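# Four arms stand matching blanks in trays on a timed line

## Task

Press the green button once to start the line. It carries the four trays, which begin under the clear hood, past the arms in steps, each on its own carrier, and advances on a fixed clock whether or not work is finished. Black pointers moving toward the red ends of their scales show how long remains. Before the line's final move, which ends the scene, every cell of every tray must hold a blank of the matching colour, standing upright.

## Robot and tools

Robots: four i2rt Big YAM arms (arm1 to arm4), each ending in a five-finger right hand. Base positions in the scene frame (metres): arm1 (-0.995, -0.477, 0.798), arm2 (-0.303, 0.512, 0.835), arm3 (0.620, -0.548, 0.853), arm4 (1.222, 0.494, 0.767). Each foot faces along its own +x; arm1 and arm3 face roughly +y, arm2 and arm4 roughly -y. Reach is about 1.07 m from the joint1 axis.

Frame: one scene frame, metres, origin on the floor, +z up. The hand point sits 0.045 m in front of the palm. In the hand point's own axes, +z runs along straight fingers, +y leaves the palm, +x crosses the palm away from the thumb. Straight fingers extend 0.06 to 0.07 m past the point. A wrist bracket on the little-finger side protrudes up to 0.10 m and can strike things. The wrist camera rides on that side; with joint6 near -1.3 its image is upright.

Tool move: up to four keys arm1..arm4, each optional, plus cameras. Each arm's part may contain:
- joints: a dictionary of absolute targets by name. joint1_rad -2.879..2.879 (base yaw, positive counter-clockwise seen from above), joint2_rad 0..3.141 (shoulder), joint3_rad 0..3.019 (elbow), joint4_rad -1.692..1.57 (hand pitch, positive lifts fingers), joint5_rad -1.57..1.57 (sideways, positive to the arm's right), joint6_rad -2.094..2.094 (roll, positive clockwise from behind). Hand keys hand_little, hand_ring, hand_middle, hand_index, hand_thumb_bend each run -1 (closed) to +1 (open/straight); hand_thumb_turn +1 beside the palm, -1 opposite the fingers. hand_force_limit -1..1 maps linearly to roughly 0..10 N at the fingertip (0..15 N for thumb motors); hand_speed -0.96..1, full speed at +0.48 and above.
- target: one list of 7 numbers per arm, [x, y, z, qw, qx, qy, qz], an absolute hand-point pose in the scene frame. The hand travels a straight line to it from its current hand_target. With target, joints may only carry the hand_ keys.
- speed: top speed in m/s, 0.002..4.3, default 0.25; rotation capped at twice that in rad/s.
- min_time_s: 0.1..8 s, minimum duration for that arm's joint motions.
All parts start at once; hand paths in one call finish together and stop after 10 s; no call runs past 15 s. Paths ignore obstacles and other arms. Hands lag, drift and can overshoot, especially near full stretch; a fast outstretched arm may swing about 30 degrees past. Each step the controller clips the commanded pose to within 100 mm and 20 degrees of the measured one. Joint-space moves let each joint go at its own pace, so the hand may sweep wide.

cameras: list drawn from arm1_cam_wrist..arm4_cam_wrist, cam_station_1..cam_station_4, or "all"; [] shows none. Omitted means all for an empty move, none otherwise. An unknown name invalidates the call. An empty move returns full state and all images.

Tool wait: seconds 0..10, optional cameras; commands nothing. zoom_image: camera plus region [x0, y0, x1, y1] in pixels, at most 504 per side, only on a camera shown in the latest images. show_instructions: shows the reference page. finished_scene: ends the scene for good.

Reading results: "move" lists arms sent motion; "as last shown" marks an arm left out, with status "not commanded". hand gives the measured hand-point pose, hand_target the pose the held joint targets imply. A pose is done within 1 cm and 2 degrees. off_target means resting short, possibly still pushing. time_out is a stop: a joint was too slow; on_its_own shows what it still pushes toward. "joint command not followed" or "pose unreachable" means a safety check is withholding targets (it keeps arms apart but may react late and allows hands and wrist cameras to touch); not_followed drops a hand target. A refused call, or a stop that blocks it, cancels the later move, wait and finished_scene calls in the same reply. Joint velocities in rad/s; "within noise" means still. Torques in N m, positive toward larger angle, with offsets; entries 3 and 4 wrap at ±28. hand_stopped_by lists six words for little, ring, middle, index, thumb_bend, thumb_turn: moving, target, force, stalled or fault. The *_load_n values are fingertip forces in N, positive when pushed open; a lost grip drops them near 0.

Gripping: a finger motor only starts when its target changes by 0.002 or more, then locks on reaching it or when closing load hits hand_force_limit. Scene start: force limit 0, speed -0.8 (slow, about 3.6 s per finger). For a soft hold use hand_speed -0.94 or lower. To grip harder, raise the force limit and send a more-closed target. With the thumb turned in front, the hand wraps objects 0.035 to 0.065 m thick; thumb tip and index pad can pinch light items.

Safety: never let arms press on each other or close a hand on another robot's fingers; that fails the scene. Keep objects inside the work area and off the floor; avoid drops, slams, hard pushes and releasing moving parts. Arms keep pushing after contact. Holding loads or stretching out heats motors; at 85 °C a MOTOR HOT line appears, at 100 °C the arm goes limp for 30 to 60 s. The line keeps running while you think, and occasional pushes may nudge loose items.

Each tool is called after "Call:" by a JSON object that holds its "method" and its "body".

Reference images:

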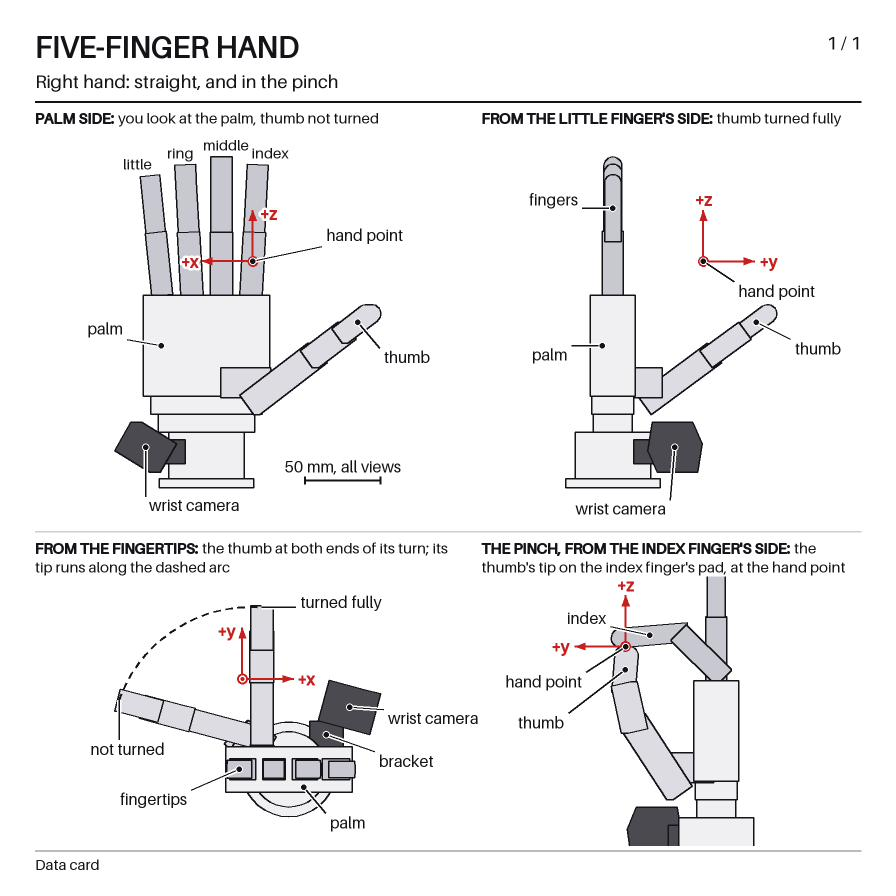

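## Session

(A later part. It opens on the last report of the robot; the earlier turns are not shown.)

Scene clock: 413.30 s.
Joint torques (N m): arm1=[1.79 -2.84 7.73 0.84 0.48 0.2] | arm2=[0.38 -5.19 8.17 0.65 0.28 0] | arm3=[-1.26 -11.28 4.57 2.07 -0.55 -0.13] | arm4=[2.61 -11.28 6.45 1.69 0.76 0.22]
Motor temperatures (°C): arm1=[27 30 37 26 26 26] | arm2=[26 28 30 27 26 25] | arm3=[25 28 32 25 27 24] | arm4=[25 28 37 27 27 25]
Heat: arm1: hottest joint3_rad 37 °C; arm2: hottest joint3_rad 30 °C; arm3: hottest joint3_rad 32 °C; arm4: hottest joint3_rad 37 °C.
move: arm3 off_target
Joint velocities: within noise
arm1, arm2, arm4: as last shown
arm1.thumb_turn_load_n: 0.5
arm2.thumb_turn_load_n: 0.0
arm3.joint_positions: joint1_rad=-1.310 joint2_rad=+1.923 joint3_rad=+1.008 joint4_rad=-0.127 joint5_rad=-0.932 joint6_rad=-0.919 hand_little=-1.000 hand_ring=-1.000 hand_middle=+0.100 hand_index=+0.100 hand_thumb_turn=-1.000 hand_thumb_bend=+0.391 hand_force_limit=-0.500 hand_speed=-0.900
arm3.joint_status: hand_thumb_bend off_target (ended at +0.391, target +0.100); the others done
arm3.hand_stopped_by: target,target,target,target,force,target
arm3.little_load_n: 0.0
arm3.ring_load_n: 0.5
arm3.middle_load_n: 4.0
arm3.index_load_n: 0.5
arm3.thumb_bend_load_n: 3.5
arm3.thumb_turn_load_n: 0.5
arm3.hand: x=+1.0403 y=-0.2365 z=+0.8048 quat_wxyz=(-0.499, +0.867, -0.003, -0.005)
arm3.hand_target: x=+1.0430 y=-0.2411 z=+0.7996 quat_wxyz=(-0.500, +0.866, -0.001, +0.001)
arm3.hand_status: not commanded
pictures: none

Call:
{"method": "move", "body": {"arm3": {"joints": {"hand_index": -0.2, "hand_middle": -0.2, "hand_speed": -0.9}}, "arm4": {"target": [1.609, 0.231, 0.805, 0, 0, -0.866, 0.5], "speed": 0.08}, "cameras": ["cam_station_4", "arm4_cam_wrist"]}}

Call:
{"method": "zoom_image", "body": {"camera": "cam_station_4", "region": [380, 130, 500, 230]}}

Call:
{"method": "move", "body": {"arm3": {"target": [1.042, -0.240, 0.95, 0.5, -0.866, 0, 0], "speed": 0.12}, "cameras": ["arm3_cam_wrist", "cam_station_3"]}}

Scene clock: 415.13 s.
Joint torques (N m): arm1=[1.79 -2.78 7.75 0.83 0.48 0.2] | arm2=[0.38 -5.13 8.17 0.65 0.28 0] | arm3=[-1.32 -11.28 4.56 2.07 -0.55 -0.13] | arm4=[2.32 -10.99 6.95 1.21 0.78 0.22]
Motor temperatures (°C): arm1=[27 30 37 26 26 26] | arm2=[26 28 30 27 26 25] | arm3=[25 28 32 25 27 24] | arm4=[25 28 37 27 27 25]
Heat: arm1: hottest joint3_rad 37 °C; arm2: hottest joint3_rad 30 °C; arm3: hottest joint3_rad 32 °C; arm4: hottest joint3_rad 37 °C.
move: arm3 off_target; arm4 done
Joint velocities: within noise
arm1, arm2: as last shown
arm1.thumb_turn_load_n: 0.0
arm3.joint_positions: joint1_rad=-1.310 joint2_rad=+1.923 joint3_rad=+1.008 joint4_rad=-0.127 joint5_rad=-0.932 joint6_rad=-0.919 hand_little=-1.000 hand_ring=-1.000 hand_middle=+0.100 hand_index=+0.056 hand_thumb_turn=-1.000 hand_thumb_bend=+0.391 hand_force_limit=-0.500 hand_speed=-0.900
arm3.joint_status: hand_middle off_target (ended at +0.100, target -0.200); hand_index off_target (ended at +0.056, target -0.200); the others done
arm3.hand_stopped_by: target,target,force,force,force,target
arm3.little_load_n: 0.5
arm3.ring_load_n: 0.0
arm3.middle_load_n: 3.0
arm3.index_load_n: 2.5
arm3.thumb_bend_load_n: 5.0
arm3.thumb_turn_load_n: 0.0
arm3.hand: x=+1.0403 y=-0.2365 z=+0.8048 quat_wxyz=(-0.499, +0.867, -0.003, -0.005)
arm3.hand_target: x=+1.0430 y=-0.2411 z=+0.7996 quat_wxyz=(-0.500, +0.866, -0.001, +0.001)
arm3.hand_status: not commanded
arm4.joint_positions: joint1_rad=+1.124 joint2_rad=+1.488 joint3_rad=+0.749 joint4_rad=-0.310 joint5_rad=+0.952 joint6_rad=+0.946 hand_little=-1.000 hand_ring=-1.000 hand_middle=+0.250 hand_index=+0.250 hand_thumb_turn=-1.000 hand_thumb_bend=+0.900 hand_force_limit=-0.600 hand_speed=-0.500
arm4.joint_status: not commanded
arm4.hand_stopped_by: target,target,target,target,target,target
arm4.little_load_n: 0.0
arm4.ring_load_n: 0.0
arm4.middle_load_n: 0.0
arm4.index_load_n: 0.0
arm4.thumb_bend_load_n: 0.0
arm4.thumb_turn_load_n: 0.0
arm4.hand: x=+1.6070 y=+0.2293 z=+0.8095 quat_wxyz=(+0.002, +0.003, -0.867, +0.498)
arm4.hand_target: x=+1.6088 y=+0.2306 z=+0.8053 quat_wxyz=(+0.000, +0.000, -0.866, +0.500)
arm4.hand_status: done (0.005 m and 0.5 deg from the pose sent, 0.011 m and 0.9 deg at the start)
pictures: arm4_cam_wrist, cam_station_4
arm4_cam_wrist: T_world_to_cam=[[-0.2961, 0.41871, -0.85849, 1.08012], [0.82885, 0.55932, -0.01308, -1.44736], [0.4747, -0.71543, -0.51266, -0.07166]] pos_world=[1.55347, 0.30602, 0.87161]

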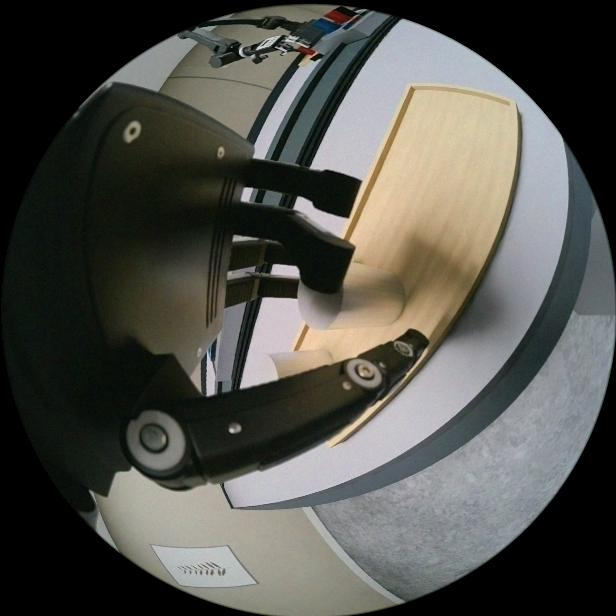

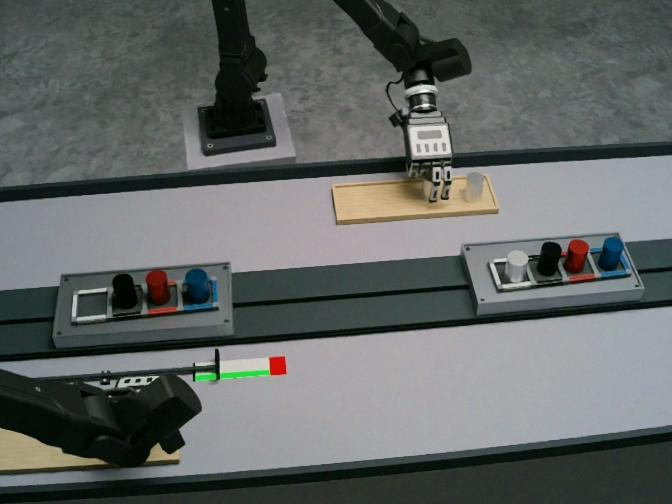

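Scaled by 4.200.

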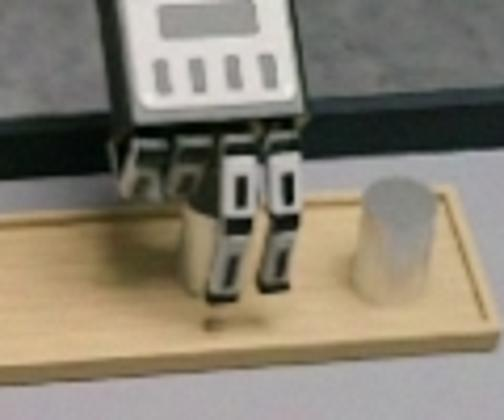

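Scene clock: 417.10 s.
Joint torques (N m): arm1=[1.85 -2.84 7.75 0.83 0.48 0.2] | arm2=[0.38 -5.19 8.17 0.66 0.28 0] | arm3=[-0.79 -11.52 9.66 0.73 -0.5 -0.07] | arm4=[2.61 -10.7 6.97 1.25 0.75 0.26]
Motor temperatures (°C): arm1=[27 30 37 26 26 26] | arm2=[26 28 30 27 26 25] | arm3=[25 28 32 25 27 24] | arm4=[25 28 37 27 27 25]
Heat: arm1: hottest joint3_rad 37 °C; arm2: hottest joint3_rad 30 °C; arm3: hottest joint3_rad 32 °C; arm4: hottest joint3_rad 37 °C.
move: arm3 off_target
Joint velocities: within noise
arm1, arm4: as last shown
arm2.joint_positions: joint1_rad=+0.716 joint2_rad=+1.034 joint3_rad=+0.611 joint4_rad=-0.149 joint5_rad=+0.495 joint6_rad=+0.311 hand_little=-1.000 hand_ring=-1.000 hand_middle=+0.300 hand_index=+0.300 hand_thumb_turn=-1.000 hand_thumb_bend=+0.850 hand_force_limit=-0.600 hand_speed=-0.700
arm2.joint_status: not commanded
arm2.hand_stopped_by: target,target,target,target,target,target
arm2.little_load_n: 0.0
arm2.ring_load_n: 0.0
arm2.middle_load_n: 0.0
arm2.index_load_n: 0.0
arm2.thumb_bend_load_n: 0.0
arm2.thumb_turn_load_n: 0.0
arm2.hand: x=-0.1023 y=+0.1223 z=+0.9794 quat_wxyz=(-0.001, +0.005, -0.860, +0.511)
arm2.hand_target: x=-0.1048 y=+0.1287 z=+0.9712 quat_wxyz=(+0.004, +0.005, -0.865, +0.502)
arm2.hand_status: not commanded
arm3.joint_positions: joint1_rad=-1.312 joint2_rad=+1.671 joint3_rad=+1.071 joint4_rad=-0.482 joint5_rad=-0.932 joint6_rad=-0.924 hand_little=-1.000 hand_ring=-1.000 hand_middle=+0.100 hand_index=+0.056 hand_thumb_turn=-1.000 hand_thumb_bend=+0.391 hand_force_limit=-0.500 hand_speed=-0.900
arm3.joint_status: not commanded
arm3.hand_stopped_by: target,target,force,force,force,target
arm3.little_load_n: 0.0
arm3.ring_load_n: 0.0
arm3.middle_load_n: 3.0
arm3.index_load_n: 2.0
arm3.thumb_bend_load_n: 5.0
arm3.thumb_turn_load_n: 0.0
arm3.hand: x=+1.0260 y=-0.2444 z=+0.9273 quat_wxyz=(-0.492, +0.870, -0.011, -0.020)
arm3.hand_target: x=+1.0436 y=-0.2404 z=+0.9497 quat_wxyz=(-0.500, +0.866, +0.001, +0.002)
arm3.hand_status: off_target (0.028 m and 2.8 deg from the pose sent, 0.145 m and 0.7 deg at the start)
arm3_cam_wrist: T_world_to_cam=[[0.23627, -0.45788, -0.85704, 0.44645], [-0.79551, -0.59764, 0.09999, 0.57143], [-0.55799, 0.65816, -0.50545, 1.32056]] pos_world=[1.08595, -0.32321, 0.99297]

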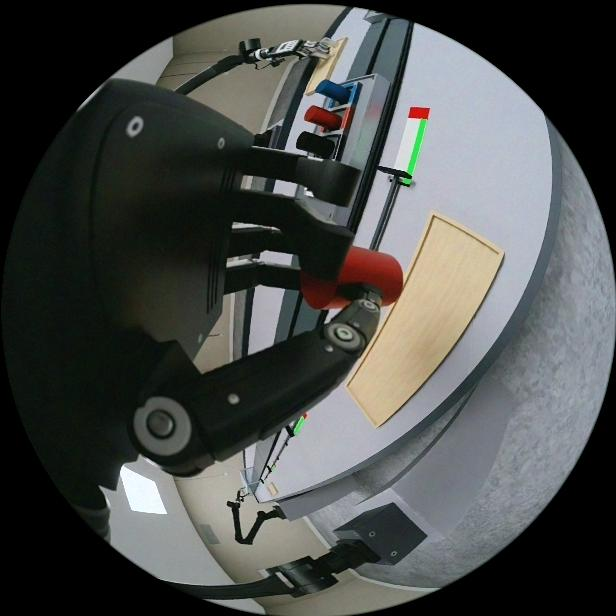

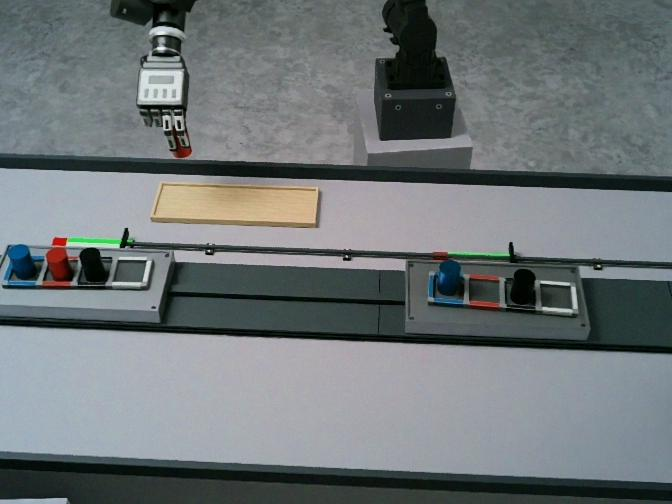

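Call:
{"method": "move", "body": {"arm3": {"target": [0.505, -0.11, 0.965, 0.5, -0.866, 0, 0], "speed": 0.12}, "arm4": {"joints": {"hand_thumb_bend": 0.6, "hand_index": 0.1, "hand_middle": 0.1, "hand_speed": -0.7}}, "cameras": ["cam_station_3", "arm4_cam_wrist", "cam_station_4"]}}

Call:
{"method": "zoom_image", "body": {"camera": "cam_station_3", "region": [400, 250, 580, 350]}}

Call:
{"method": "zoom_image", "body": {"camera": "cam_station_4", "region": [140, 250, 320, 350]}}

Scene clock: 423.03 s.
Joint torques (N m): arm1=[1.79 -2.84 7.75 0.83 0.48 0.2] | arm2=[0.38 -5.19 8.17 0.66 0.28 0] | arm3=[-0.21 -3.84 10.78 3.29 0.31 0.18] | arm4=[2.2 -10.29 6.9 1.29 0.78 0.21]
Motor temperatures (°C): arm1=[27 30 37 26 26 26] | arm2=[26 28 29 27 26 25] | arm3=[25 28 32 25 27 24] | arm4=[25 28 37 27 27 25]
Heat: arm1: hottest joint3_rad 37 °C; arm2: hottest joint3_rad 29 °C; arm3: hottest joint3_rad 32 °C; arm4: hottest joint3_rad 37 °C.
move: arm3 off_target; arm4 done
Joint velocities: within noise
arm1.joint_positions: joint1_rad=+0.683 joint2_rad=+0.781 joint3_rad=+0.506 joint4_rad=-0.350 joint5_rad=+0.552 joint6_rad=+0.336 hand_little=-1.000 hand_ring=-1.000 hand_middle=+0.300 hand_index=+0.300 hand_thumb_turn=-1.000 hand_thumb_bend=+0.850 hand_force_limit=-0.600 hand_speed=-0.750
arm1.joint_status: not commanded
arm1.hand_stopped_by: target,target,target,target,target,target
arm1.little_load_n: 0.0
arm1.ring_load_n: 0.0
arm1.middle_load_n: 0.0
arm1.index_load_n: 0.0
arm1.thumb_bend_load_n: 0.0
arm1.thumb_turn_load_n: 0.0
arm1.hand: x=-1.1422 y=-0.1489 z=+0.9499 quat_wxyz=(-0.503, +0.864, -0.015, +0.016)
arm1.hand_target: x=-1.1424 y=-0.1512 z=+0.9505 quat_wxyz=(-0.501, +0.865, -0.017, +0.016)
arm1.hand_status: not commanded
arm2: as last shown
arm3.joint_positions: joint1_rad=+0.152 joint2_rad=+1.127 joint3_rad=+0.520 joint4_rad=-0.034 joint5_rad=+0.218 joint6_rad=+0.099 hand_little=-1.000 hand_ring=-1.000 hand_middle=+0.100 hand_index=+0.056 hand_thumb_turn=-1.000 hand_thumb_bend=+0.391 hand_force_limit=-0.500 hand_speed=-0.900
arm3.joint_status: not commanded
arm3.hand_stopped_by: target,target,force,force,force,target
arm3.little_load_n: 0.0
arm3.ring_load_n: 0.0
arm3.middle_load_n: 2.5
arm3.index_load_n: 2.5
arm3.thumb_bend_load_n: 5.0
arm3.thumb_turn_load_n: 0.0
arm3.hand: x=+0.5183 y=-0.1434 z=+0.9334 quat_wxyz=(-0.462, +0.886, +0.024, +0.020)
arm3.hand_target: x=+0.5084 y=-0.1175 z=+0.9643 quat_wxyz=(-0.495, +0.869, +0.014, +0.008)
arm3.hand_status: off_target (0.048 m and 6.1 deg from the pose sent, 0.539 m and 2.8 deg at the start)
arm4.joint_positions: joint1_rad=+1.124 joint2_rad=+1.488 joint3_rad=+0.749 joint4_rad=-0.310 joint5_rad=+0.952 joint6_rad=+0.946 hand_little=-1.000 hand_ring=-1.000 hand_middle=+0.100 hand_index=+0.100 hand_thumb_turn=-1.000 hand_thumb_bend=+0.600 hand_force_limit=-0.600 hand_speed=-0.700
arm4.joint_status: all done
arm4.hand_stopped_by: target,target,target,target,target,target
arm4.little_load_n: 0.0
arm4.ring_load_n: 0.5
arm4.middle_load_n: 0.0
arm4.index_load_n: 0.0
arm4.thumb_bend_load_n: 0.0
arm4.thumb_turn_load_n: 0.0
arm4.hand: x=+1.6070 y=+0.2293 z=+0.8095 quat_wxyz=(+0.002, +0.003, -0.867, +0.498)
arm4.hand_target: x=+1.6088 y=+0.2307 z=+0.8052 quat_wxyz=(+0.000, +0.000, -0.866, +0.500)
arm4.hand_status: not commanded
pictures: arm4_cam_wrist, cam_station_3, cam_station_4
arm4_cam_wrist: T_world_to_cam=[[-0.2961, 0.41871, -0.85849, 1.08012], [0.82885, 0.55932, -0.01308, -1.44736], [0.4747, -0.71543, -0.51266, -0.07166]] pos_world=[1.55347, 0.30602, 0.87161]

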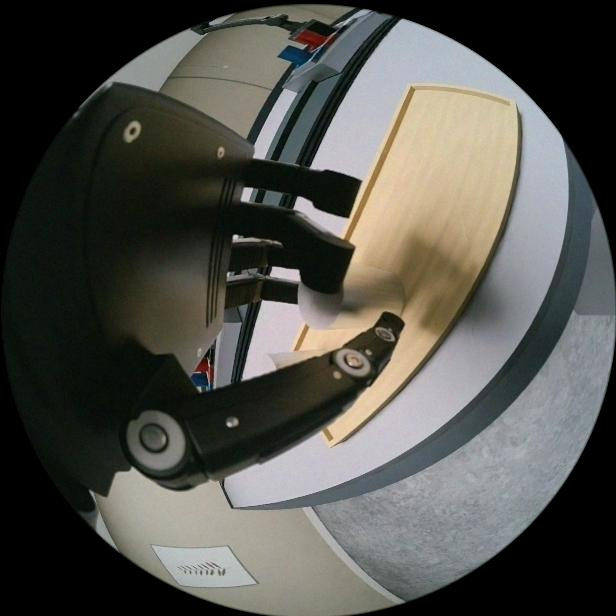

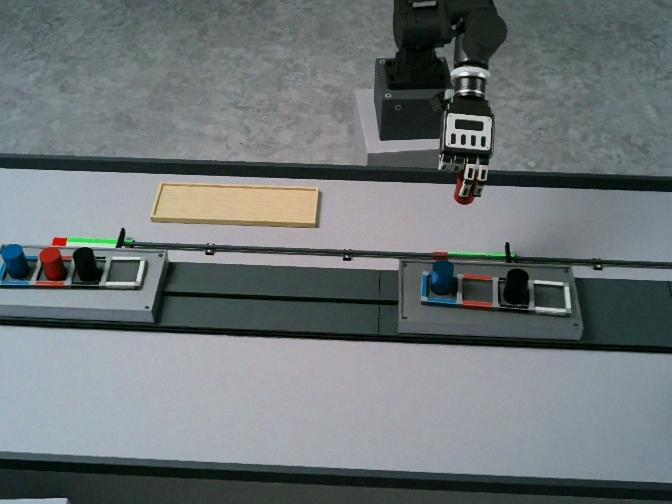

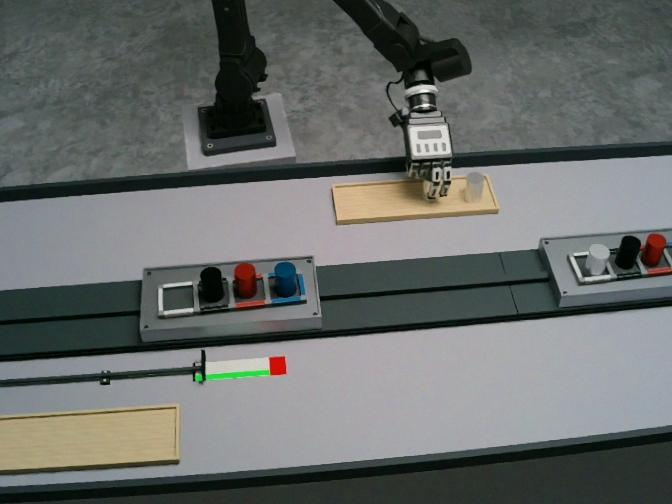

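Scaled by 2.800.

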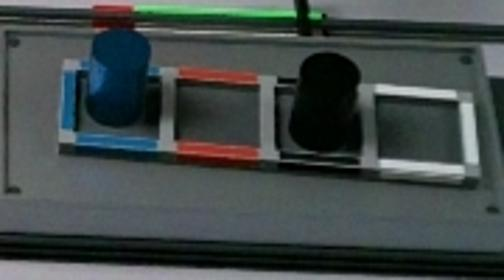

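Scaled by 2.800.

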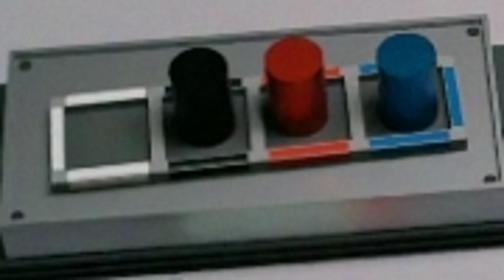

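Call:
{"method": "move", "body": {"arm3": {"target": [0.493, 0.019, 0.905, 0.5, -0.866, 0, 0], "speed": 0.12}, "arm4": {"joints": {"hand_thumb_bend": 0.1, "hand_speed": -0.9}}, "cameras": ["cam_station_3"]}}

Call:
{"method": "zoom_image", "body": {"camera": "cam_station_3", "region": [410, 230, 530, 330]}}

Scene clock: 426.03 s.
Joint torques (N m): arm1=[1.85 -2.84 7.73 0.83 0.48 0.2] | arm2=[0.32 -5.19 8.17 0.65 0.28 0] | arm3=[-1.67 -9 9.47 3.36 0.06 0.22] | arm4=[2.43 -10.46 6.95 1.11 0.77 0.28]
Motor temperatures (°C): arm1=[27 30 38 26 26 26] | arm2=[26 28 29 27 26 25] | arm3=[25 28 32 25 27 24] | arm4=[25 28 36 27 27 25]
Heat: arm1: hottest joint3_rad 38 °C; arm2: hottest joint3_rad 29 °C; arm3: hottest joint3_rad 32 °C; arm4: hottest joint3_rad 36 °C.
move: arm3 off_target; arm4 off_target
Joint velocities: within noise
arm1, arm2: as last shown
arm3.joint_positions: joint1_rad=+0.121 joint2_rad=+1.611 joint3_rad=+0.779 joint4_rad=+0.210 joint5_rad=+0.188 joint6_rad=+0.099 hand_little=-1.000 hand_ring=-1.000 hand_middle=+0.100 hand_index=+0.056 hand_thumb_turn=-1.000 hand_thumb_bend=+0.391 hand_force_limit=-0.500 hand_speed=-0.900
arm3.joint_status: not commanded
arm3.hand_stopped_by: target,target,force,force,force,target
arm3.little_load_n: 0.0
arm3.ring_load_n: 0.0
arm3.middle_load_n: 2.5
arm3.index_load_n: 3.0
arm3.thumb_bend_load_n: 5.0
arm3.thumb_turn_load_n: 0.0
arm3.hand: x=+0.4952 y=-0.0127 z=+0.8782 quat_wxyz=(-0.468, +0.883, +0.017, +0.011)
arm3.hand_target: x=+0.4928 y=+0.0164 z=+0.9053 quat_wxyz=(-0.501, +0.866, +0.001, +0.001)
arm3.hand_status: off_target (0.042 m and 4.7 deg from the pose sent, 0.167 m and 6.1 deg at the start)
arm4.joint_positions: joint1_rad=+1.129 joint2_rad=+1.489 joint3_rad=+0.749 joint4_rad=-0.310 joint5_rad=+0.952 joint6_rad=+0.946 hand_little=-1.000 hand_ring=-1.000 hand_middle=+0.100 hand_index=+0.100 hand_thumb_turn=-1.000 hand_thumb_bend=+0.415 hand_force_limit=-0.600 hand_speed=-0.900
arm4.joint_status: hand_thumb_bend off_target (ended at +0.415, target +0.100); the others done
arm4.hand_stopped_by: target,target,target,target,force,target
arm4.little_load_n: 0.0
arm4.ring_load_n: 0.0
arm4.middle_load_n: 3.0
arm4.index_load_n: 0.0
arm4.thumb_bend_load_n: 3.0
arm4.thumb_turn_load_n: 0.5
arm4.hand: x=+1.6081 y=+0.2312 z=+0.8088 quat_wxyz=(+0.001, +0.006, -0.867, +0.498)
arm4.hand_target: x=+1.6097 y=+0.2321 z=+0.8051 quat_wxyz=(-0.001, +0.001, -0.866, +0.500)
arm4.hand_status: not commanded

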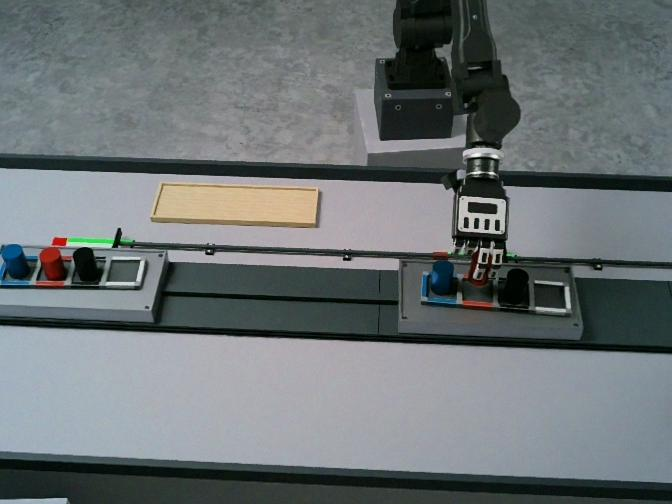

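Scaled by 4.200.

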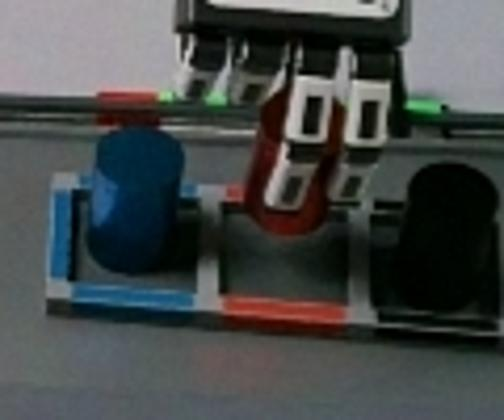

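Call:
{"method": "move", "body": {"arm3": {"target": [0.4885, -0.009, 0.868, 0.5, -0.866, 0, 0], "speed": 0.1}, "arm4": {"joints": {"hand_index": -0.2, "hand_middle": -0.2, "hand_speed": -0.9}}, "cameras": ["cam_station_3", "arm4_cam_wrist"]}}

Call:
{"method": "zoom_image", "body": {"camera": "cam_station_3", "region": [410, 230, 530, 330]}}

Scene clock: 427.93 s.
Joint torques (N m): arm1=[1.79 -2.78 7.73 0.83 0.48 0.2] | arm2=[0.38 -5.13 8.17 0.66 0.28 0] | arm3=[0.09 -9.17 5.65 3.4 0.29 0.22] | arm4=[1.73 -10.58 6.87 1.4 0.73 0.28]
Motor temperatures (°C): arm1=[27 30 38 26 26 26] | arm2=[26 28 29 27 26 25] | arm3=[25 28 32 25 26 24] | arm4=[25 28 36 27 27 25]
Heat: arm1: hottest joint3_rad 38 °C; arm2: hottest joint3_rad 29 °C; arm3: hottest joint3_rad 32 °C; arm4: hottest joint3_rad 36 °C.
move: arm3 off_target; arm4 off_target
Joint velocities: within noise
arm1, arm2: as last shown
arm2.little_load_n: 0.5
arm3.joint_positions: joint1_rad=+0.121 joint2_rad=+1.651 joint3_rad=+0.730 joint4_rad=+0.337 joint5_rad=+0.200 joint6_rad=+0.115 hand_little=-1.000 hand_ring=-1.000 hand_middle=+0.100 hand_index=+0.056 hand_thumb_turn=-1.000 hand_thumb_bend=+0.391 hand_force_limit=-0.500 hand_speed=-0.900
arm3.joint_status: not commanded
arm3.hand_stopped_by: target,target,force,force,force,target
arm3.little_load_n: 0.0
arm3.ring_load_n: 0.0
arm3.middle_load_n: 2.5
arm3.index_load_n: 2.5
arm3.thumb_bend_load_n: 5.5
arm3.thumb_turn_load_n: 0.0
arm3.hand: x=+0.4976 y=-0.0150 z=+0.8605 quat_wxyz=(-0.486, +0.874, +0.005, +0.009)
arm3.hand_target: x=+0.4898 y=-0.0092 z=+0.8677 quat_wxyz=(-0.499, +0.866, -0.001, +0.000)
arm3.hand_status: off_target (0.013 m and 2.2 deg from the pose sent, 0.013 m and 4.7 deg at the start)
arm4.joint_positions: joint1_rad=+1.129 joint2_rad=+1.489 joint3_rad=+0.749 joint4_rad=-0.310 joint5_rad=+0.954 joint6_rad=+0.946 hand_little=-1.000 hand_ring=-1.000 hand_middle=+0.100 hand_index=+0.046 hand_thumb_turn=-1.000 hand_thumb_bend=+0.416 hand_force_limit=-0.600 hand_speed=-0.900
arm4.joint_status: hand_middle off_target (ended at +0.100, target -0.200); hand_index off_target (ended at +0.046, target -0.200); the others done
arm4.hand_stopped_by: target,target,force,force,force,target
arm4.little_load_n: 0.5
arm4.ring_load_n: 0.0
arm4.middle_load_n: 3.0
arm4.index_load_n: 2.0
arm4.thumb_bend_load_n: 4.0
arm4.thumb_turn_load_n: 0.0
arm4.hand: x=+1.6079 y=+0.2309 z=+0.8090 quat_wxyz=(+0.002, +0.006, -0.867, +0.499)
arm4.hand_target: x=+1.6096 y=+0.2320 z=+0.8053 quat_wxyz=(-0.001, +0.001, -0.866, +0.500)
arm4.hand_status: not commanded
pictures: arm4_cam_wrist, cam_station_3
arm4_cam_wrist: T_world_to_cam=[[-0.29928, 0.41701, -0.85822, 1.08465], [0.82667, 0.56248, -0.01497, -1.44475], [0.47649, -0.71395, -0.51307, -0.07412]] pos_world=[1.55427, 0.30742, 0.87121]

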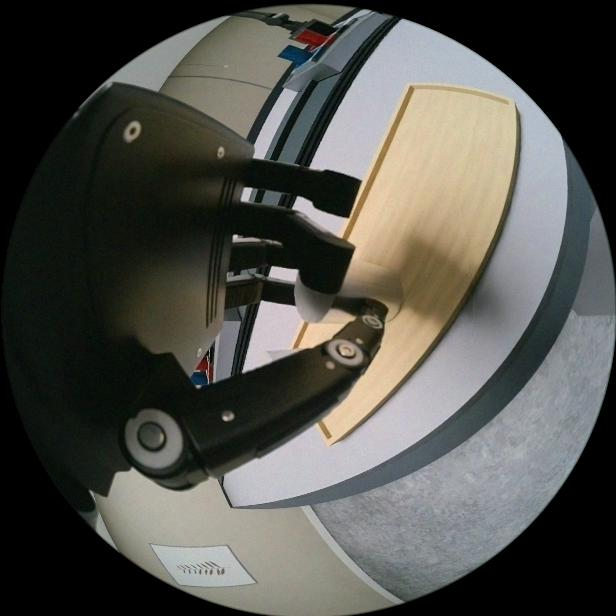

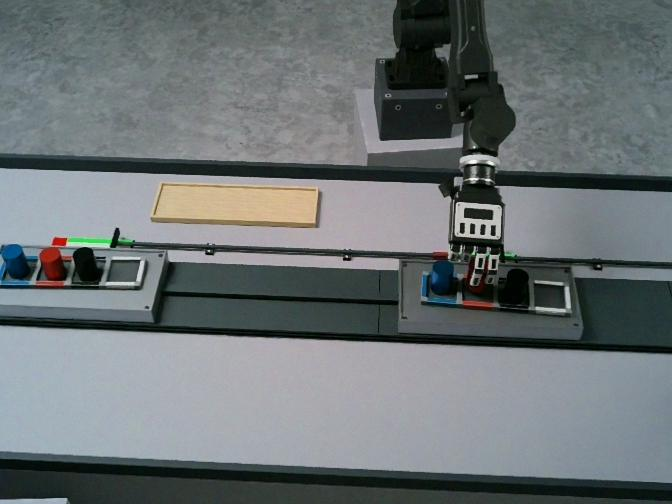

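Scaled by 4.200.

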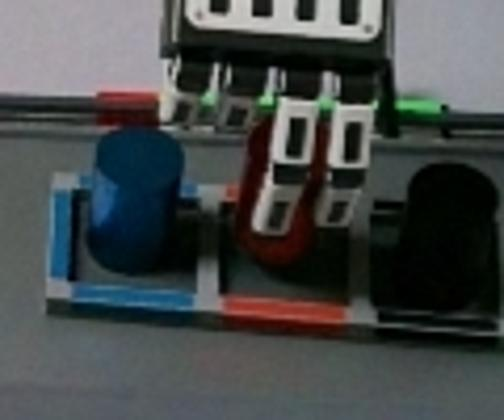

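Call:
{"method": "move", "body": {"arm3": {"target": [0.482, -0.013, 0.866, 0.5, -0.866, 0, 0], "speed": 0.1}, "arm4": {"target": [1.609, 0.231, 0.95, 0, 0, -0.866, 0.5], "speed": 0.12}, "cameras": ["cam_station_3", "arm4_cam_wrist"]}}

Call:
{"method": "zoom_image", "body": {"camera": "cam_station_3", "region": [410, 230, 530, 330]}}

Scene clock: 430.33 s.
Joint torques (N m): arm1=[1.79 -2.78 7.75 0.83 0.48 0.2] | arm2=[0.38 -5.13 8.17 0.66 0.28 0] | arm3=[0.09 -9.17 5.19 3.4 0.29 0.22] | arm4=[2.2 -11.4 12.94 0.27 0.69 0.26]
Motor temperatures (°C): arm1=[27 30 38 26 26 26] | arm2=[26 28 29 27 26 25] | arm3=[25 28 32 25 26 24] | arm4=[25 28 36 27 27 25]
Heat: arm1: hottest joint3_rad 38 °C; arm2: hottest joint3_rad 29 °C; arm3: hottest joint3_rad 32 °C; arm4: hottest joint3_rad 36 °C.
move: arm3 off_target; arm4 off_target
Joint velocities: within noise
arm1, arm2: as last shown
arm1.thumb_bend_load_n: 0.5
arm2.little_load_n: 0.0
arm3.joint_positions: joint1_rad=+0.130 joint2_rad=+1.651 joint3_rad=+0.730 joint4_rad=+0.342 joint5_rad=+0.217 joint6_rad=+0.122 hand_little=-1.000 hand_ring=-1.000 hand_middle=+0.100 hand_index=+0.056 hand_thumb_turn=-1.000 hand_thumb_bend=+0.391 hand_force_limit=-0.500 hand_speed=-0.900
arm3.joint_status: not commanded
arm3.hand_stopped_by: target,target,force,force,force,target
arm3.little_load_n: 0.0
arm3.ring_load_n: 0.5
arm3.middle_load_n: 2.5
arm3.index_load_n: 2.5
arm3.thumb_bend_load_n: 5.0
arm3.thumb_turn_load_n: 0.0
arm3.hand: x=+0.4953 y=-0.0144 z=+0.8617 quat_wxyz=(-0.488, +0.872, +0.001, +0.012)
arm3.hand_target: x=+0.4883 y=-0.0118 z=+0.8658 quat_wxyz=(-0.499, +0.866, -0.004, +0.004)
arm3.hand_status: off_target (0.014 m and 2.0 deg from the pose sent, 0.017 m and 2.2 deg at the start)
arm4.joint_positions: joint1_rad=+1.129 joint2_rad=+1.291 joint3_rad=+0.908 joint4_rad=-0.732 joint5_rad=+0.954 joint6_rad=+0.960 hand_little=-1.000 hand_ring=-1.000 hand_middle=+0.100 hand_index=+0.046 hand_thumb_turn=-1.000 hand_thumb_bend=+0.416 hand_force_limit=-0.600 hand_speed=-0.900
arm4.joint_status: not commanded
arm4.hand_stopped_by: target,target,force,force,force,target
arm4.little_load_n: 0.0
arm4.ring_load_n: -0.5
arm4.middle_load_n: 3.0
arm4.index_load_n: 2.0
arm4.thumb_bend_load_n: 4.0
arm4.thumb_turn_load_n: 0.0
arm4.hand: x=+1.5919 y=+0.2365 z=+0.9173 quat_wxyz=(+0.025, +0.015, -0.872, +0.489)
arm4.hand_target: x=+1.6101 y=+0.2309 z=+0.9494 quat_wxyz=(-0.003, -0.005, -0.866, +0.500)
arm4.hand_status: off_target (0.037 m and 3.6 deg from the pose sent, 0.141 m and 0.7 deg at the start)
pictures: arm4_cam_wrist, cam_station_3
arm4_cam_wrist: T_world_to_cam=[[-0.33771, 0.43705, -0.83363, 1.20434], [0.82914, 0.55732, -0.04371, -1.40933], [0.4455, -0.70596, -0.55059, 0.07486]] pos_world=[1.5419, 0.31195, 0.9836]

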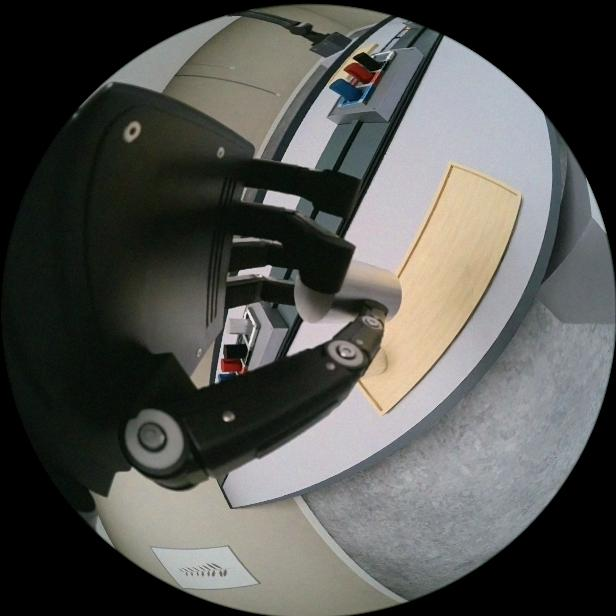

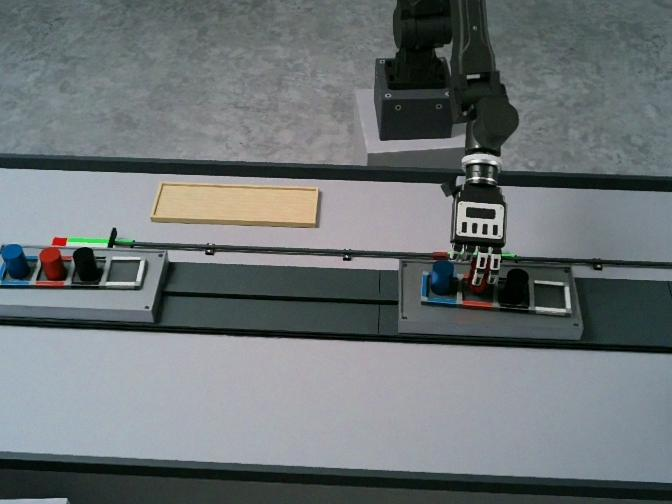

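Scaled by 4.200.

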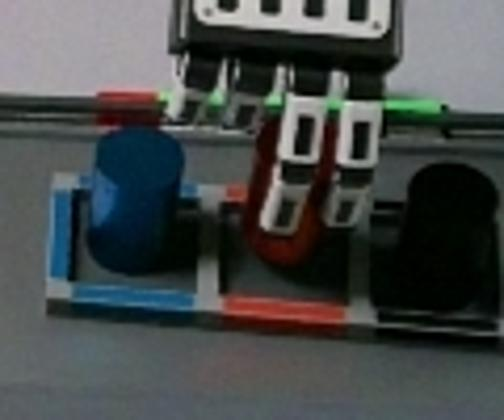

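Call:
{"method": "move", "body": {"arm3": {"target": [0.486, -0.0155, 0.850, 0.5, -0.866, 0, 0], "speed": 0.06}, "arm4": {"target": [1.12, 0.10, 0.965, 0, 0, -0.866, 0.5], "speed": 0.15}, "cameras": ["cam_station_3", "cam_station_4"]}}

Call:
{"method": "zoom_image", "body": {"camera": "cam_station_3", "region": [410, 230, 530, 330]}}

Scene clock: 434.80 s.
Joint torques (N m): arm1=[1.79 -2.84 7.75 0.83 0.48 0.2] | arm2=[0.38 -5.19 8.17 0.66 0.28 0] | arm3=[0.15 -8.7 5.05 3.41 0.06 0.18] | arm4=[1.61 -4.37 14.34 2.35 -0.58 -0.02]
Motor temperatures (°C): arm1=[27 30 38 26 26 26] | arm2=[26 28 29 27 26 25] | arm3=[25 28 32 25 26 24] | arm4=[25 28 37 27 27 25]
Heat: arm1: hottest joint3_rad 38 °C; arm2: hottest joint3_rad 29 °C; arm3: hottest joint3_rad 32 °C; arm4: hottest joint3_rad 37 °C.
move: arm3 done; arm4 off_target
Joint velocities: within noise
arm1, arm2: as last shown
arm1.index_load_n: -0.5
arm1.thumb_bend_load_n: 0.0
arm3.joint_positions: joint1_rad=+0.133 joint2_rad=+1.680 joint3_rad=+0.710 joint4_rad=+0.399 joint5_rad=+0.215 joint6_rad=+0.122 hand_little=-1.000 hand_ring=-1.000 hand_middle=+0.100 hand_index=+0.056 hand_thumb_turn=-1.000 hand_thumb_bend=+0.391 hand_force_limit=-0.500 hand_speed=-0.900
arm3.joint_status: not commanded
arm3.hand_stopped_by: target,target,force,force,force,target
arm3.little_load_n: 0.0
arm3.ring_load_n: 0.0
arm3.middle_load_n: 2.5
arm3.index_load_n: 2.5
arm3.thumb_bend_load_n: 5.0
arm3.thumb_turn_load_n: 0.0
arm3.hand: x=+0.4941 y=-0.0175 z=+0.8491 quat_wxyz=(-0.492, +0.871, +0.003, +0.010)
arm3.hand_target: x=+0.4860 y=-0.0152 z=+0.8508 quat_wxyz=(-0.500, +0.866, +0.000, +0.000)
arm3.hand_status: done (0.008 m and 1.6 deg from the pose sent, 0.015 m and 2.0 deg at the start)
arm4.joint_positions: joint1_rad=-0.585 joint2_rad=+0.920 joint3_rad=+0.634 joint4_rad=-0.391 joint5_rad=-0.404 joint6_rad=-0.223 hand_little=-1.000 hand_ring=-1.000 hand_middle=+0.100 hand_index=+0.046 hand_thumb_turn=-1.000 hand_thumb_bend=+0.416 hand_force_limit=-0.600 hand_speed=-0.900
arm4.joint_status: not commanded
arm4.hand_stopped_by: target,target,force,force,force,target
arm4.little_load_n: 0.0
arm4.ring_load_n: 0.0
arm4.middle_load_n: 3.0
arm4.index_load_n: 1.5
arm4.thumb_bend_load_n: 3.5
arm4.thumb_turn_load_n: 0.0
arm4.hand: x=+1.1345 y=+0.1290 z=+0.9262 quat_wxyz=(-0.025, -0.028, -0.888, +0.459)
arm4.hand_target: x=+1.1230 y=+0.1064 z=+0.9647 quat_wxyz=(-0.007, -0.010, -0.868, +0.496)
arm4.hand_status: off_target (0.051 m and 6.8 deg from the pose sent, 0.494 m and 3.6 deg at the start)

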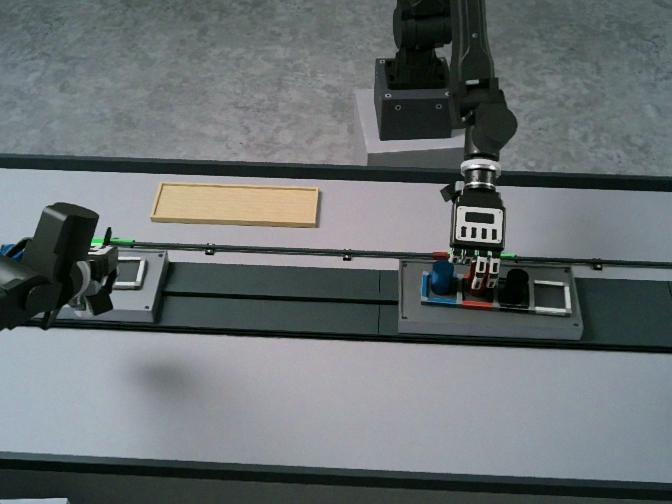

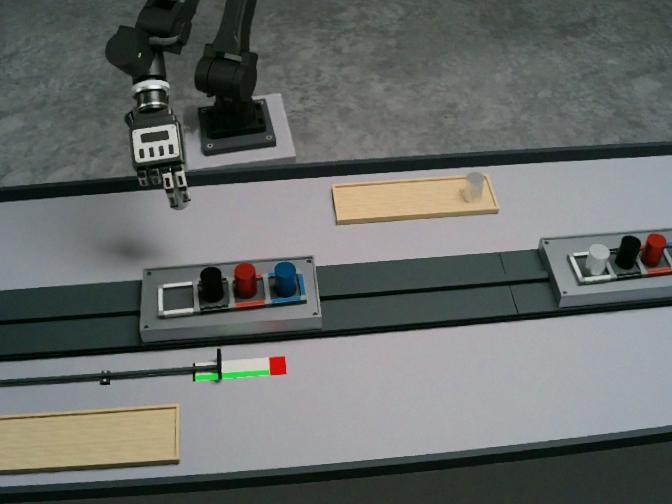

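Scaled by 4.200.

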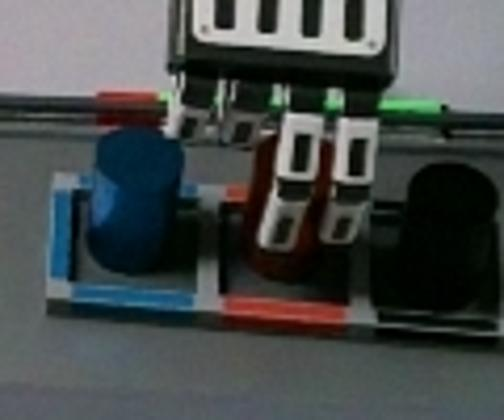

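Call:
{"method": "move", "body": {"arm3": {"target": [0.485, -0.0155, 0.838, 0.5, -0.866, 0, 0], "speed": 0.05}, "arm4": {"target": [1.118, -0.035, 0.925, 0, 0, -0.866, 0.5], "speed": 0.12}, "cameras": ["cam_station_3", "cam_station_4"]}}

Call:
{"method": "zoom_image", "body": {"camera": "cam_station_3", "region": [410, 230, 530, 330]}}

Call:
{"method": "zoom_image", "body": {"camera": "cam_station_4", "region": [120, 220, 240, 320]}}

Scene clock: 436.97 s.
Joint torques (N m): arm1=[1.79 -2.78 7.75 0.83 0.48 0.2] | arm2=[0.38 -5.19 8.17 0.66 0.28 0] | arm3=[0.21 -8.12 4.55 3.04 0.17 0.2] | arm4=[2.2 -11.34 13.59 2.69 -0.07 0.25]
Motor temperatures (°C): arm1=[27 30 38 26 26 26] | arm2=[26 28 29 27 26 25] | arm3=[25 28 32 25 26 24] | arm4=[25 28 37 27 27 25]
Heat: arm1: hottest joint3_rad 38 °C; arm2: hottest joint3_rad 29 °C; arm3: hottest joint3_rad 32 °C; arm4: hottest joint3_rad 37 °C.
move: arm3 off_target; arm4 off_target
Joint velocities: within noise
arm1, arm2: as last shown
arm1.index_load_n: 0.0
arm3.joint_positions: joint1_rad=+0.135 joint2_rad=+1.703 joint3_rad=+0.710 joint4_rad=+0.446 joint5_rad=+0.215 joint6_rad=+0.122 hand_little=-1.000 hand_ring=-1.000 hand_middle=+0.100 hand_index=+0.056 hand_thumb_turn=-1.000 hand_thumb_bend=+0.391 hand_force_limit=-0.500 hand_speed=-0.900
arm3.joint_status: not commanded
arm3.hand_stopped_by: target,target,force,force,force,target
arm3.little_load_n: 0.0
arm3.ring_load_n: 0.0
arm3.middle_load_n: 3.0
arm3.index_load_n: 1.5
arm3.thumb_bend_load_n: 5.0
arm3.thumb_turn_load_n: 0.0
arm3.hand: x=+0.4919 y=-0.0120 z=+0.8466 quat_wxyz=(-0.502, +0.865, +0.002, +0.007)
arm3.hand_target: x=+0.4854 y=-0.0155 z=+0.8386 quat_wxyz=(-0.500, +0.866, +0.000, +0.000)
arm3.hand_status: off_target (0.012 m and 0.8 deg from the pose sent, 0.015 m and 1.6 deg at the start)
arm4.joint_positions: joint1_rad=-0.445 joint2_rad=+1.344 joint3_rad=+0.821 joint4_rad=-0.121 joint5_rad=-0.291 joint6_rad=-0.199 hand_little=-1.000 hand_ring=-1.000 hand_middle=+0.100 hand_index=+0.046 hand_thumb_turn=-1.000 hand_thumb_bend=+0.416 hand_force_limit=-0.600 hand_speed=-0.900
arm4.joint_status: not commanded
arm4.hand_stopped_by: target,target,force,force,force,target
arm4.little_load_n: 0.0
arm4.ring_load_n: 0.0
arm4.middle_load_n: 3.0
arm4.index_load_n: 1.5
arm4.thumb_bend_load_n: 3.5
arm4.thumb_turn_load_n: 0.0
arm4.hand: x=+1.1236 y=-0.0005 z=+0.8853 quat_wxyz=(-0.008, +0.002, -0.888, +0.461)
arm4.hand_target: x=+1.1167 y=-0.0307 z=+0.9242 quat_wxyz=(+0.002, +0.004, -0.866, +0.499)
arm4.hand_status: off_target (0.053 m and 5.2 deg from the pose sent, 0.165 m and 6.8 deg at the start)

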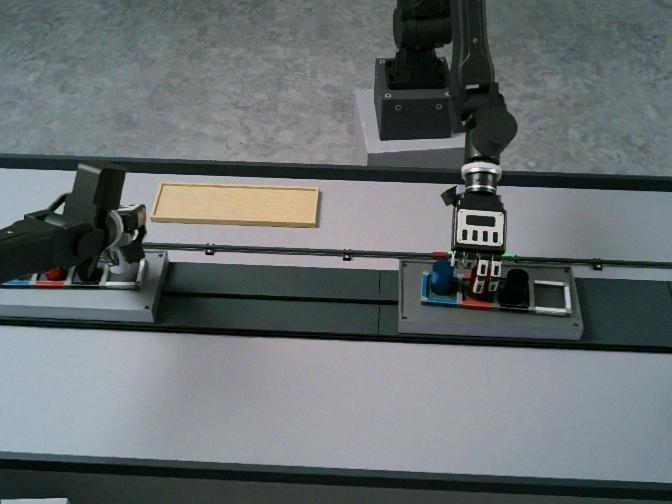

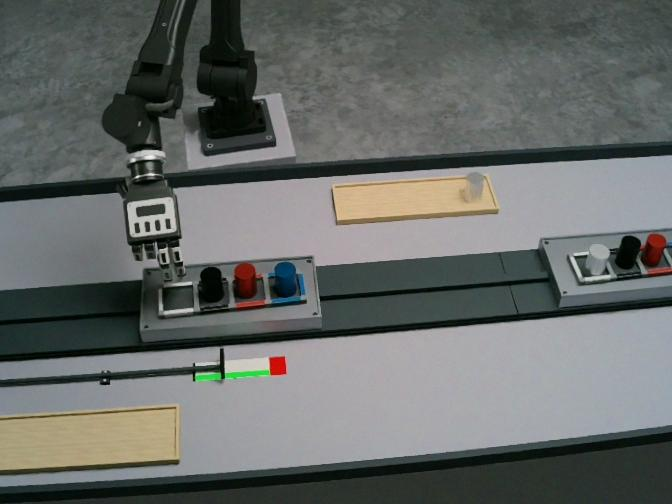

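Scaled by 4.200.

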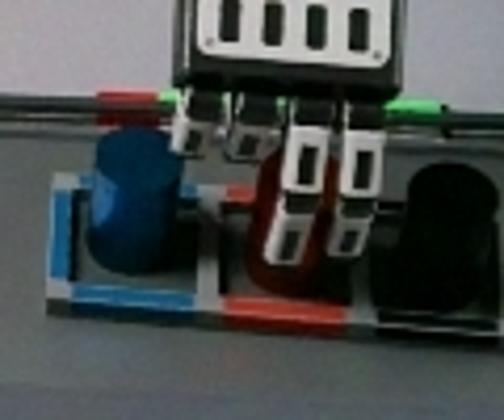

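Scaled by 4.200.

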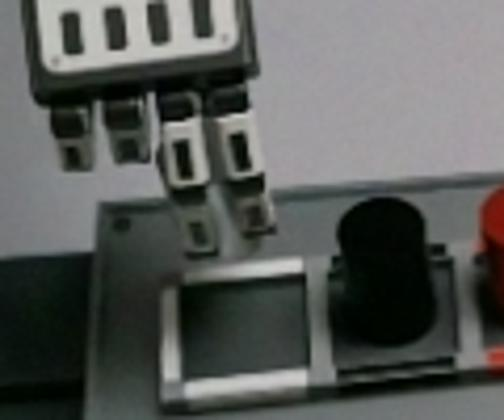

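Call:
{"method": "move", "body": {"arm3": {"joints": {"hand_thumb_bend": 0.5, "hand_speed": -0.88}}, "arm4": {"target": [1.120, -0.060, 0.905, 0, 0, -0.866, 0.5], "speed": 0.1}, "cameras": ["cam_station_4"]}}

Call:
{"method": "zoom_image", "body": {"camera": "cam_station_4", "region": [120, 220, 240, 320]}}

Call:
{"method": "move", "body": {"arm3": {"joints": {"hand_thumb_bend": 0.85, "hand_index": 0.3, "hand_middle": 0.3, "hand_speed": -0.7}}}}

Scene clock: 438.80 s.
Joint torques (N m): arm1=[1.85 -2.84 7.75 0.84 0.48 0.2] | arm2=[0.32 -5.19 8.17 0.66 0.28 0] | arm3=[0.21 -8.23 4.55 2.95 0.16 0.19] | arm4=[2.37 -12.1 13.16 2.61 -0.12 0.21]
Motor temperatures (°C): arm1=[27 30 38 26 26 26] | arm2=[26 28 29 27 26 25] | arm3=[25 28 32 25 26 24] | arm4=[25 28 37 27 27 25]
Heat: arm1: hottest joint3_rad 38 °C; arm2: hottest joint3_rad 29 °C; arm3: hottest joint3_rad 32 °C; arm4: hottest joint3_rad 37 °C.
move: arm3 done; arm4 off_target
Joint velocities: within noise
arm1, arm2: as last shown
arm3.joint_positions: joint1_rad=+0.135 joint2_rad=+1.705 joint3_rad=+0.710 joint4_rad=+0.448 joint5_rad=+0.215 joint6_rad=+0.122 hand_little=-1.000 hand_ring=-1.000 hand_middle=+0.100 hand_index=+0.055 hand_thumb_turn=-1.000 hand_thumb_bend=+0.500 hand_force_limit=-0.500 hand_speed=-0.880
arm3.joint_status: all done
arm3.hand_stopped_by: target,target,force,force,target,target
arm3.little_load_n: 0.0
arm3.ring_load_n: 0.0
arm3.middle_load_n: 0.5
arm3.index_load_n: 0.0
arm3.thumb_bend_load_n: 0.0
arm3.thumb_turn_load_n: 0.0
arm3.hand: x=+0.4919 y=-0.0119 z=+0.8461 quat_wxyz=(-0.502, +0.865, +0.002, +0.007)
arm3.hand_target: x=+0.4854 y=-0.0156 z=+0.8386 quat_wxyz=(-0.500, +0.866, +0.000, +0.000)
arm3.hand_status: not commanded
arm4.joint_positions: joint1_rad=-0.419 joint2_rad=+1.433 joint3_rad=+0.853 joint4_rad=-0.057 joint5_rad=-0.269 joint6_rad=-0.176 hand_little=-1.000 hand_ring=-1.000 hand_middle=+0.100 hand_index=+0.046 hand_thumb_turn=-1.000 hand_thumb_bend=+0.416 hand_force_limit=-0.600 hand_speed=-0.900
arm4.joint_status: not commanded
arm4.hand_stopped_by: target,target,force,force,force,target
arm4.little_load_n: 0.0
arm4.ring_load_n: 0.0
arm4.middle_load_n: 3.5
arm4.index_load_n: 1.5
arm4.thumb_bend_load_n: 3.5
arm4.thumb_turn_load_n: 0.0
arm4.hand: x=+1.1263 y=-0.0264 z=+0.8680 quat_wxyz=(-0.008, -0.001, -0.887, +0.462)
arm4.hand_target: x=+1.1203 y=-0.0571 z=+0.9059 quat_wxyz=(+0.000, +0.000, -0.866, +0.501)
arm4.hand_status: off_target (0.050 m and 5.1 deg from the pose sent, 0.063 m and 5.2 deg at the start)

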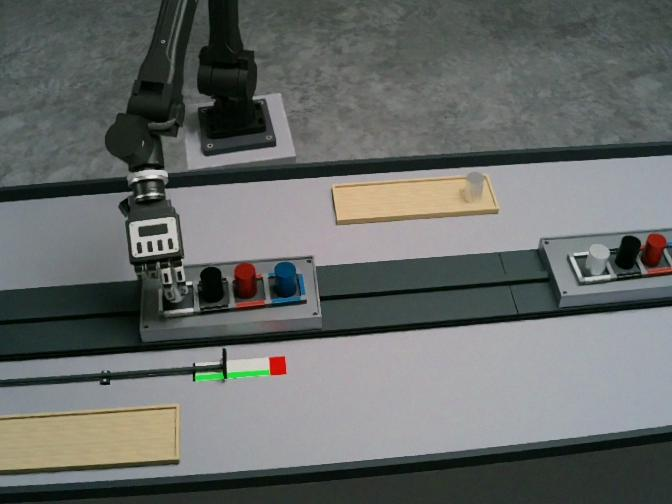

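Scaled by 4.200.

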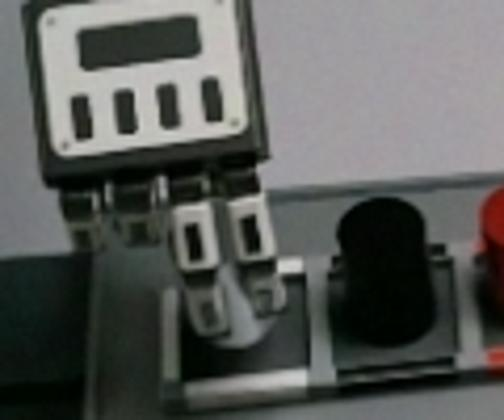

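Scene clock: 440.10 s.
Joint torques (N m): arm1=[1.85 -2.78 7.75 0.84 0.48 0.2] | arm2=[0.38 -5.19 8.17 0.65 0.28 0] | arm3=[0.15 -8.41 4.52 2.95 0.16 0.19] | arm4=[3.43 -13.39 13.19 2.51 -0.09 0.26]
Motor temperatures (°C): arm1=[27 30 38 26 26 26] | arm2=[26 28 29 27 26 25] | arm3=[25 28 32 25 26 24] | arm4=[25 28 37 27 27 25]
Heat: arm1: hottest joint3_rad 38 °C; arm2: hottest joint3_rad 29 °C; arm3: hottest joint3_rad 32 °C; arm4: hottest joint3_rad 37 °C.
move: arm3 done
Joint velocities: within noise
arm1, arm4: as last shown
arm2.joint_positions: joint1_rad=+0.716 joint2_rad=+1.034 joint3_rad=+0.611 joint4_rad=-0.149 joint5_rad=+0.495 joint6_rad=+0.311 hand_little=-1.000 hand_ring=-1.000 hand_middle=+0.300 hand_index=+0.300 hand_thumb_turn=-1.000 hand_thumb_bend=+0.850 hand_force_limit=-0.600 hand_speed=-0.700
arm2.joint_status: not commanded
arm2.hand_stopped_by: target,target,target,target,target,target
arm2.little_load_n: 0.0
arm2.ring_load_n: 0.0
arm2.middle_load_n: 0.0
arm2.index_load_n: 0.0
arm2.thumb_bend_load_n: 0.0
arm2.thumb_turn_load_n: 0.0
arm2.hand: x=-0.1023 y=+0.1223 z=+0.9794 quat_wxyz=(-0.001, +0.005, -0.860, +0.511)
arm2.hand_target: x=-0.1048 y=+0.1287 z=+0.9712 quat_wxyz=(+0.004, +0.005, -0.865, +0.502)
arm2.hand_status: not commanded
arm3.joint_positions: joint1_rad=+0.136 joint2_rad=+1.707 joint3_rad=+0.710 joint4_rad=+0.448 joint5_rad=+0.215 joint6_rad=+0.122 hand_little=-1.000 hand_ring=-1.000 hand_middle=+0.300 hand_index=+0.300 hand_thumb_turn=-1.000 hand_thumb_bend=+0.850 hand_force_limit=-0.500 hand_speed=-0.700
arm3.joint_status: all done
arm3.hand_stopped_by: target,target,target,target,target,target
arm3.little_load_n: 0.0
arm3.ring_load_n: 0.0
arm3.middle_load_n: 0.0
arm3.index_load_n: 0.0
arm3.thumb_bend_load_n: 0.0
arm3.thumb_turn_load_n: 0.0
arm3.hand: x=+0.4911 y=-0.0123 z=+0.8453 quat_wxyz=(-0.501, +0.865, +0.003, +0.007)
arm3.hand_target: x=+0.4851 y=-0.0156 z=+0.8388 quat_wxyz=(-0.500, +0.866, +0.000, +0.000)
arm3.hand_status: not commanded
pictures: none


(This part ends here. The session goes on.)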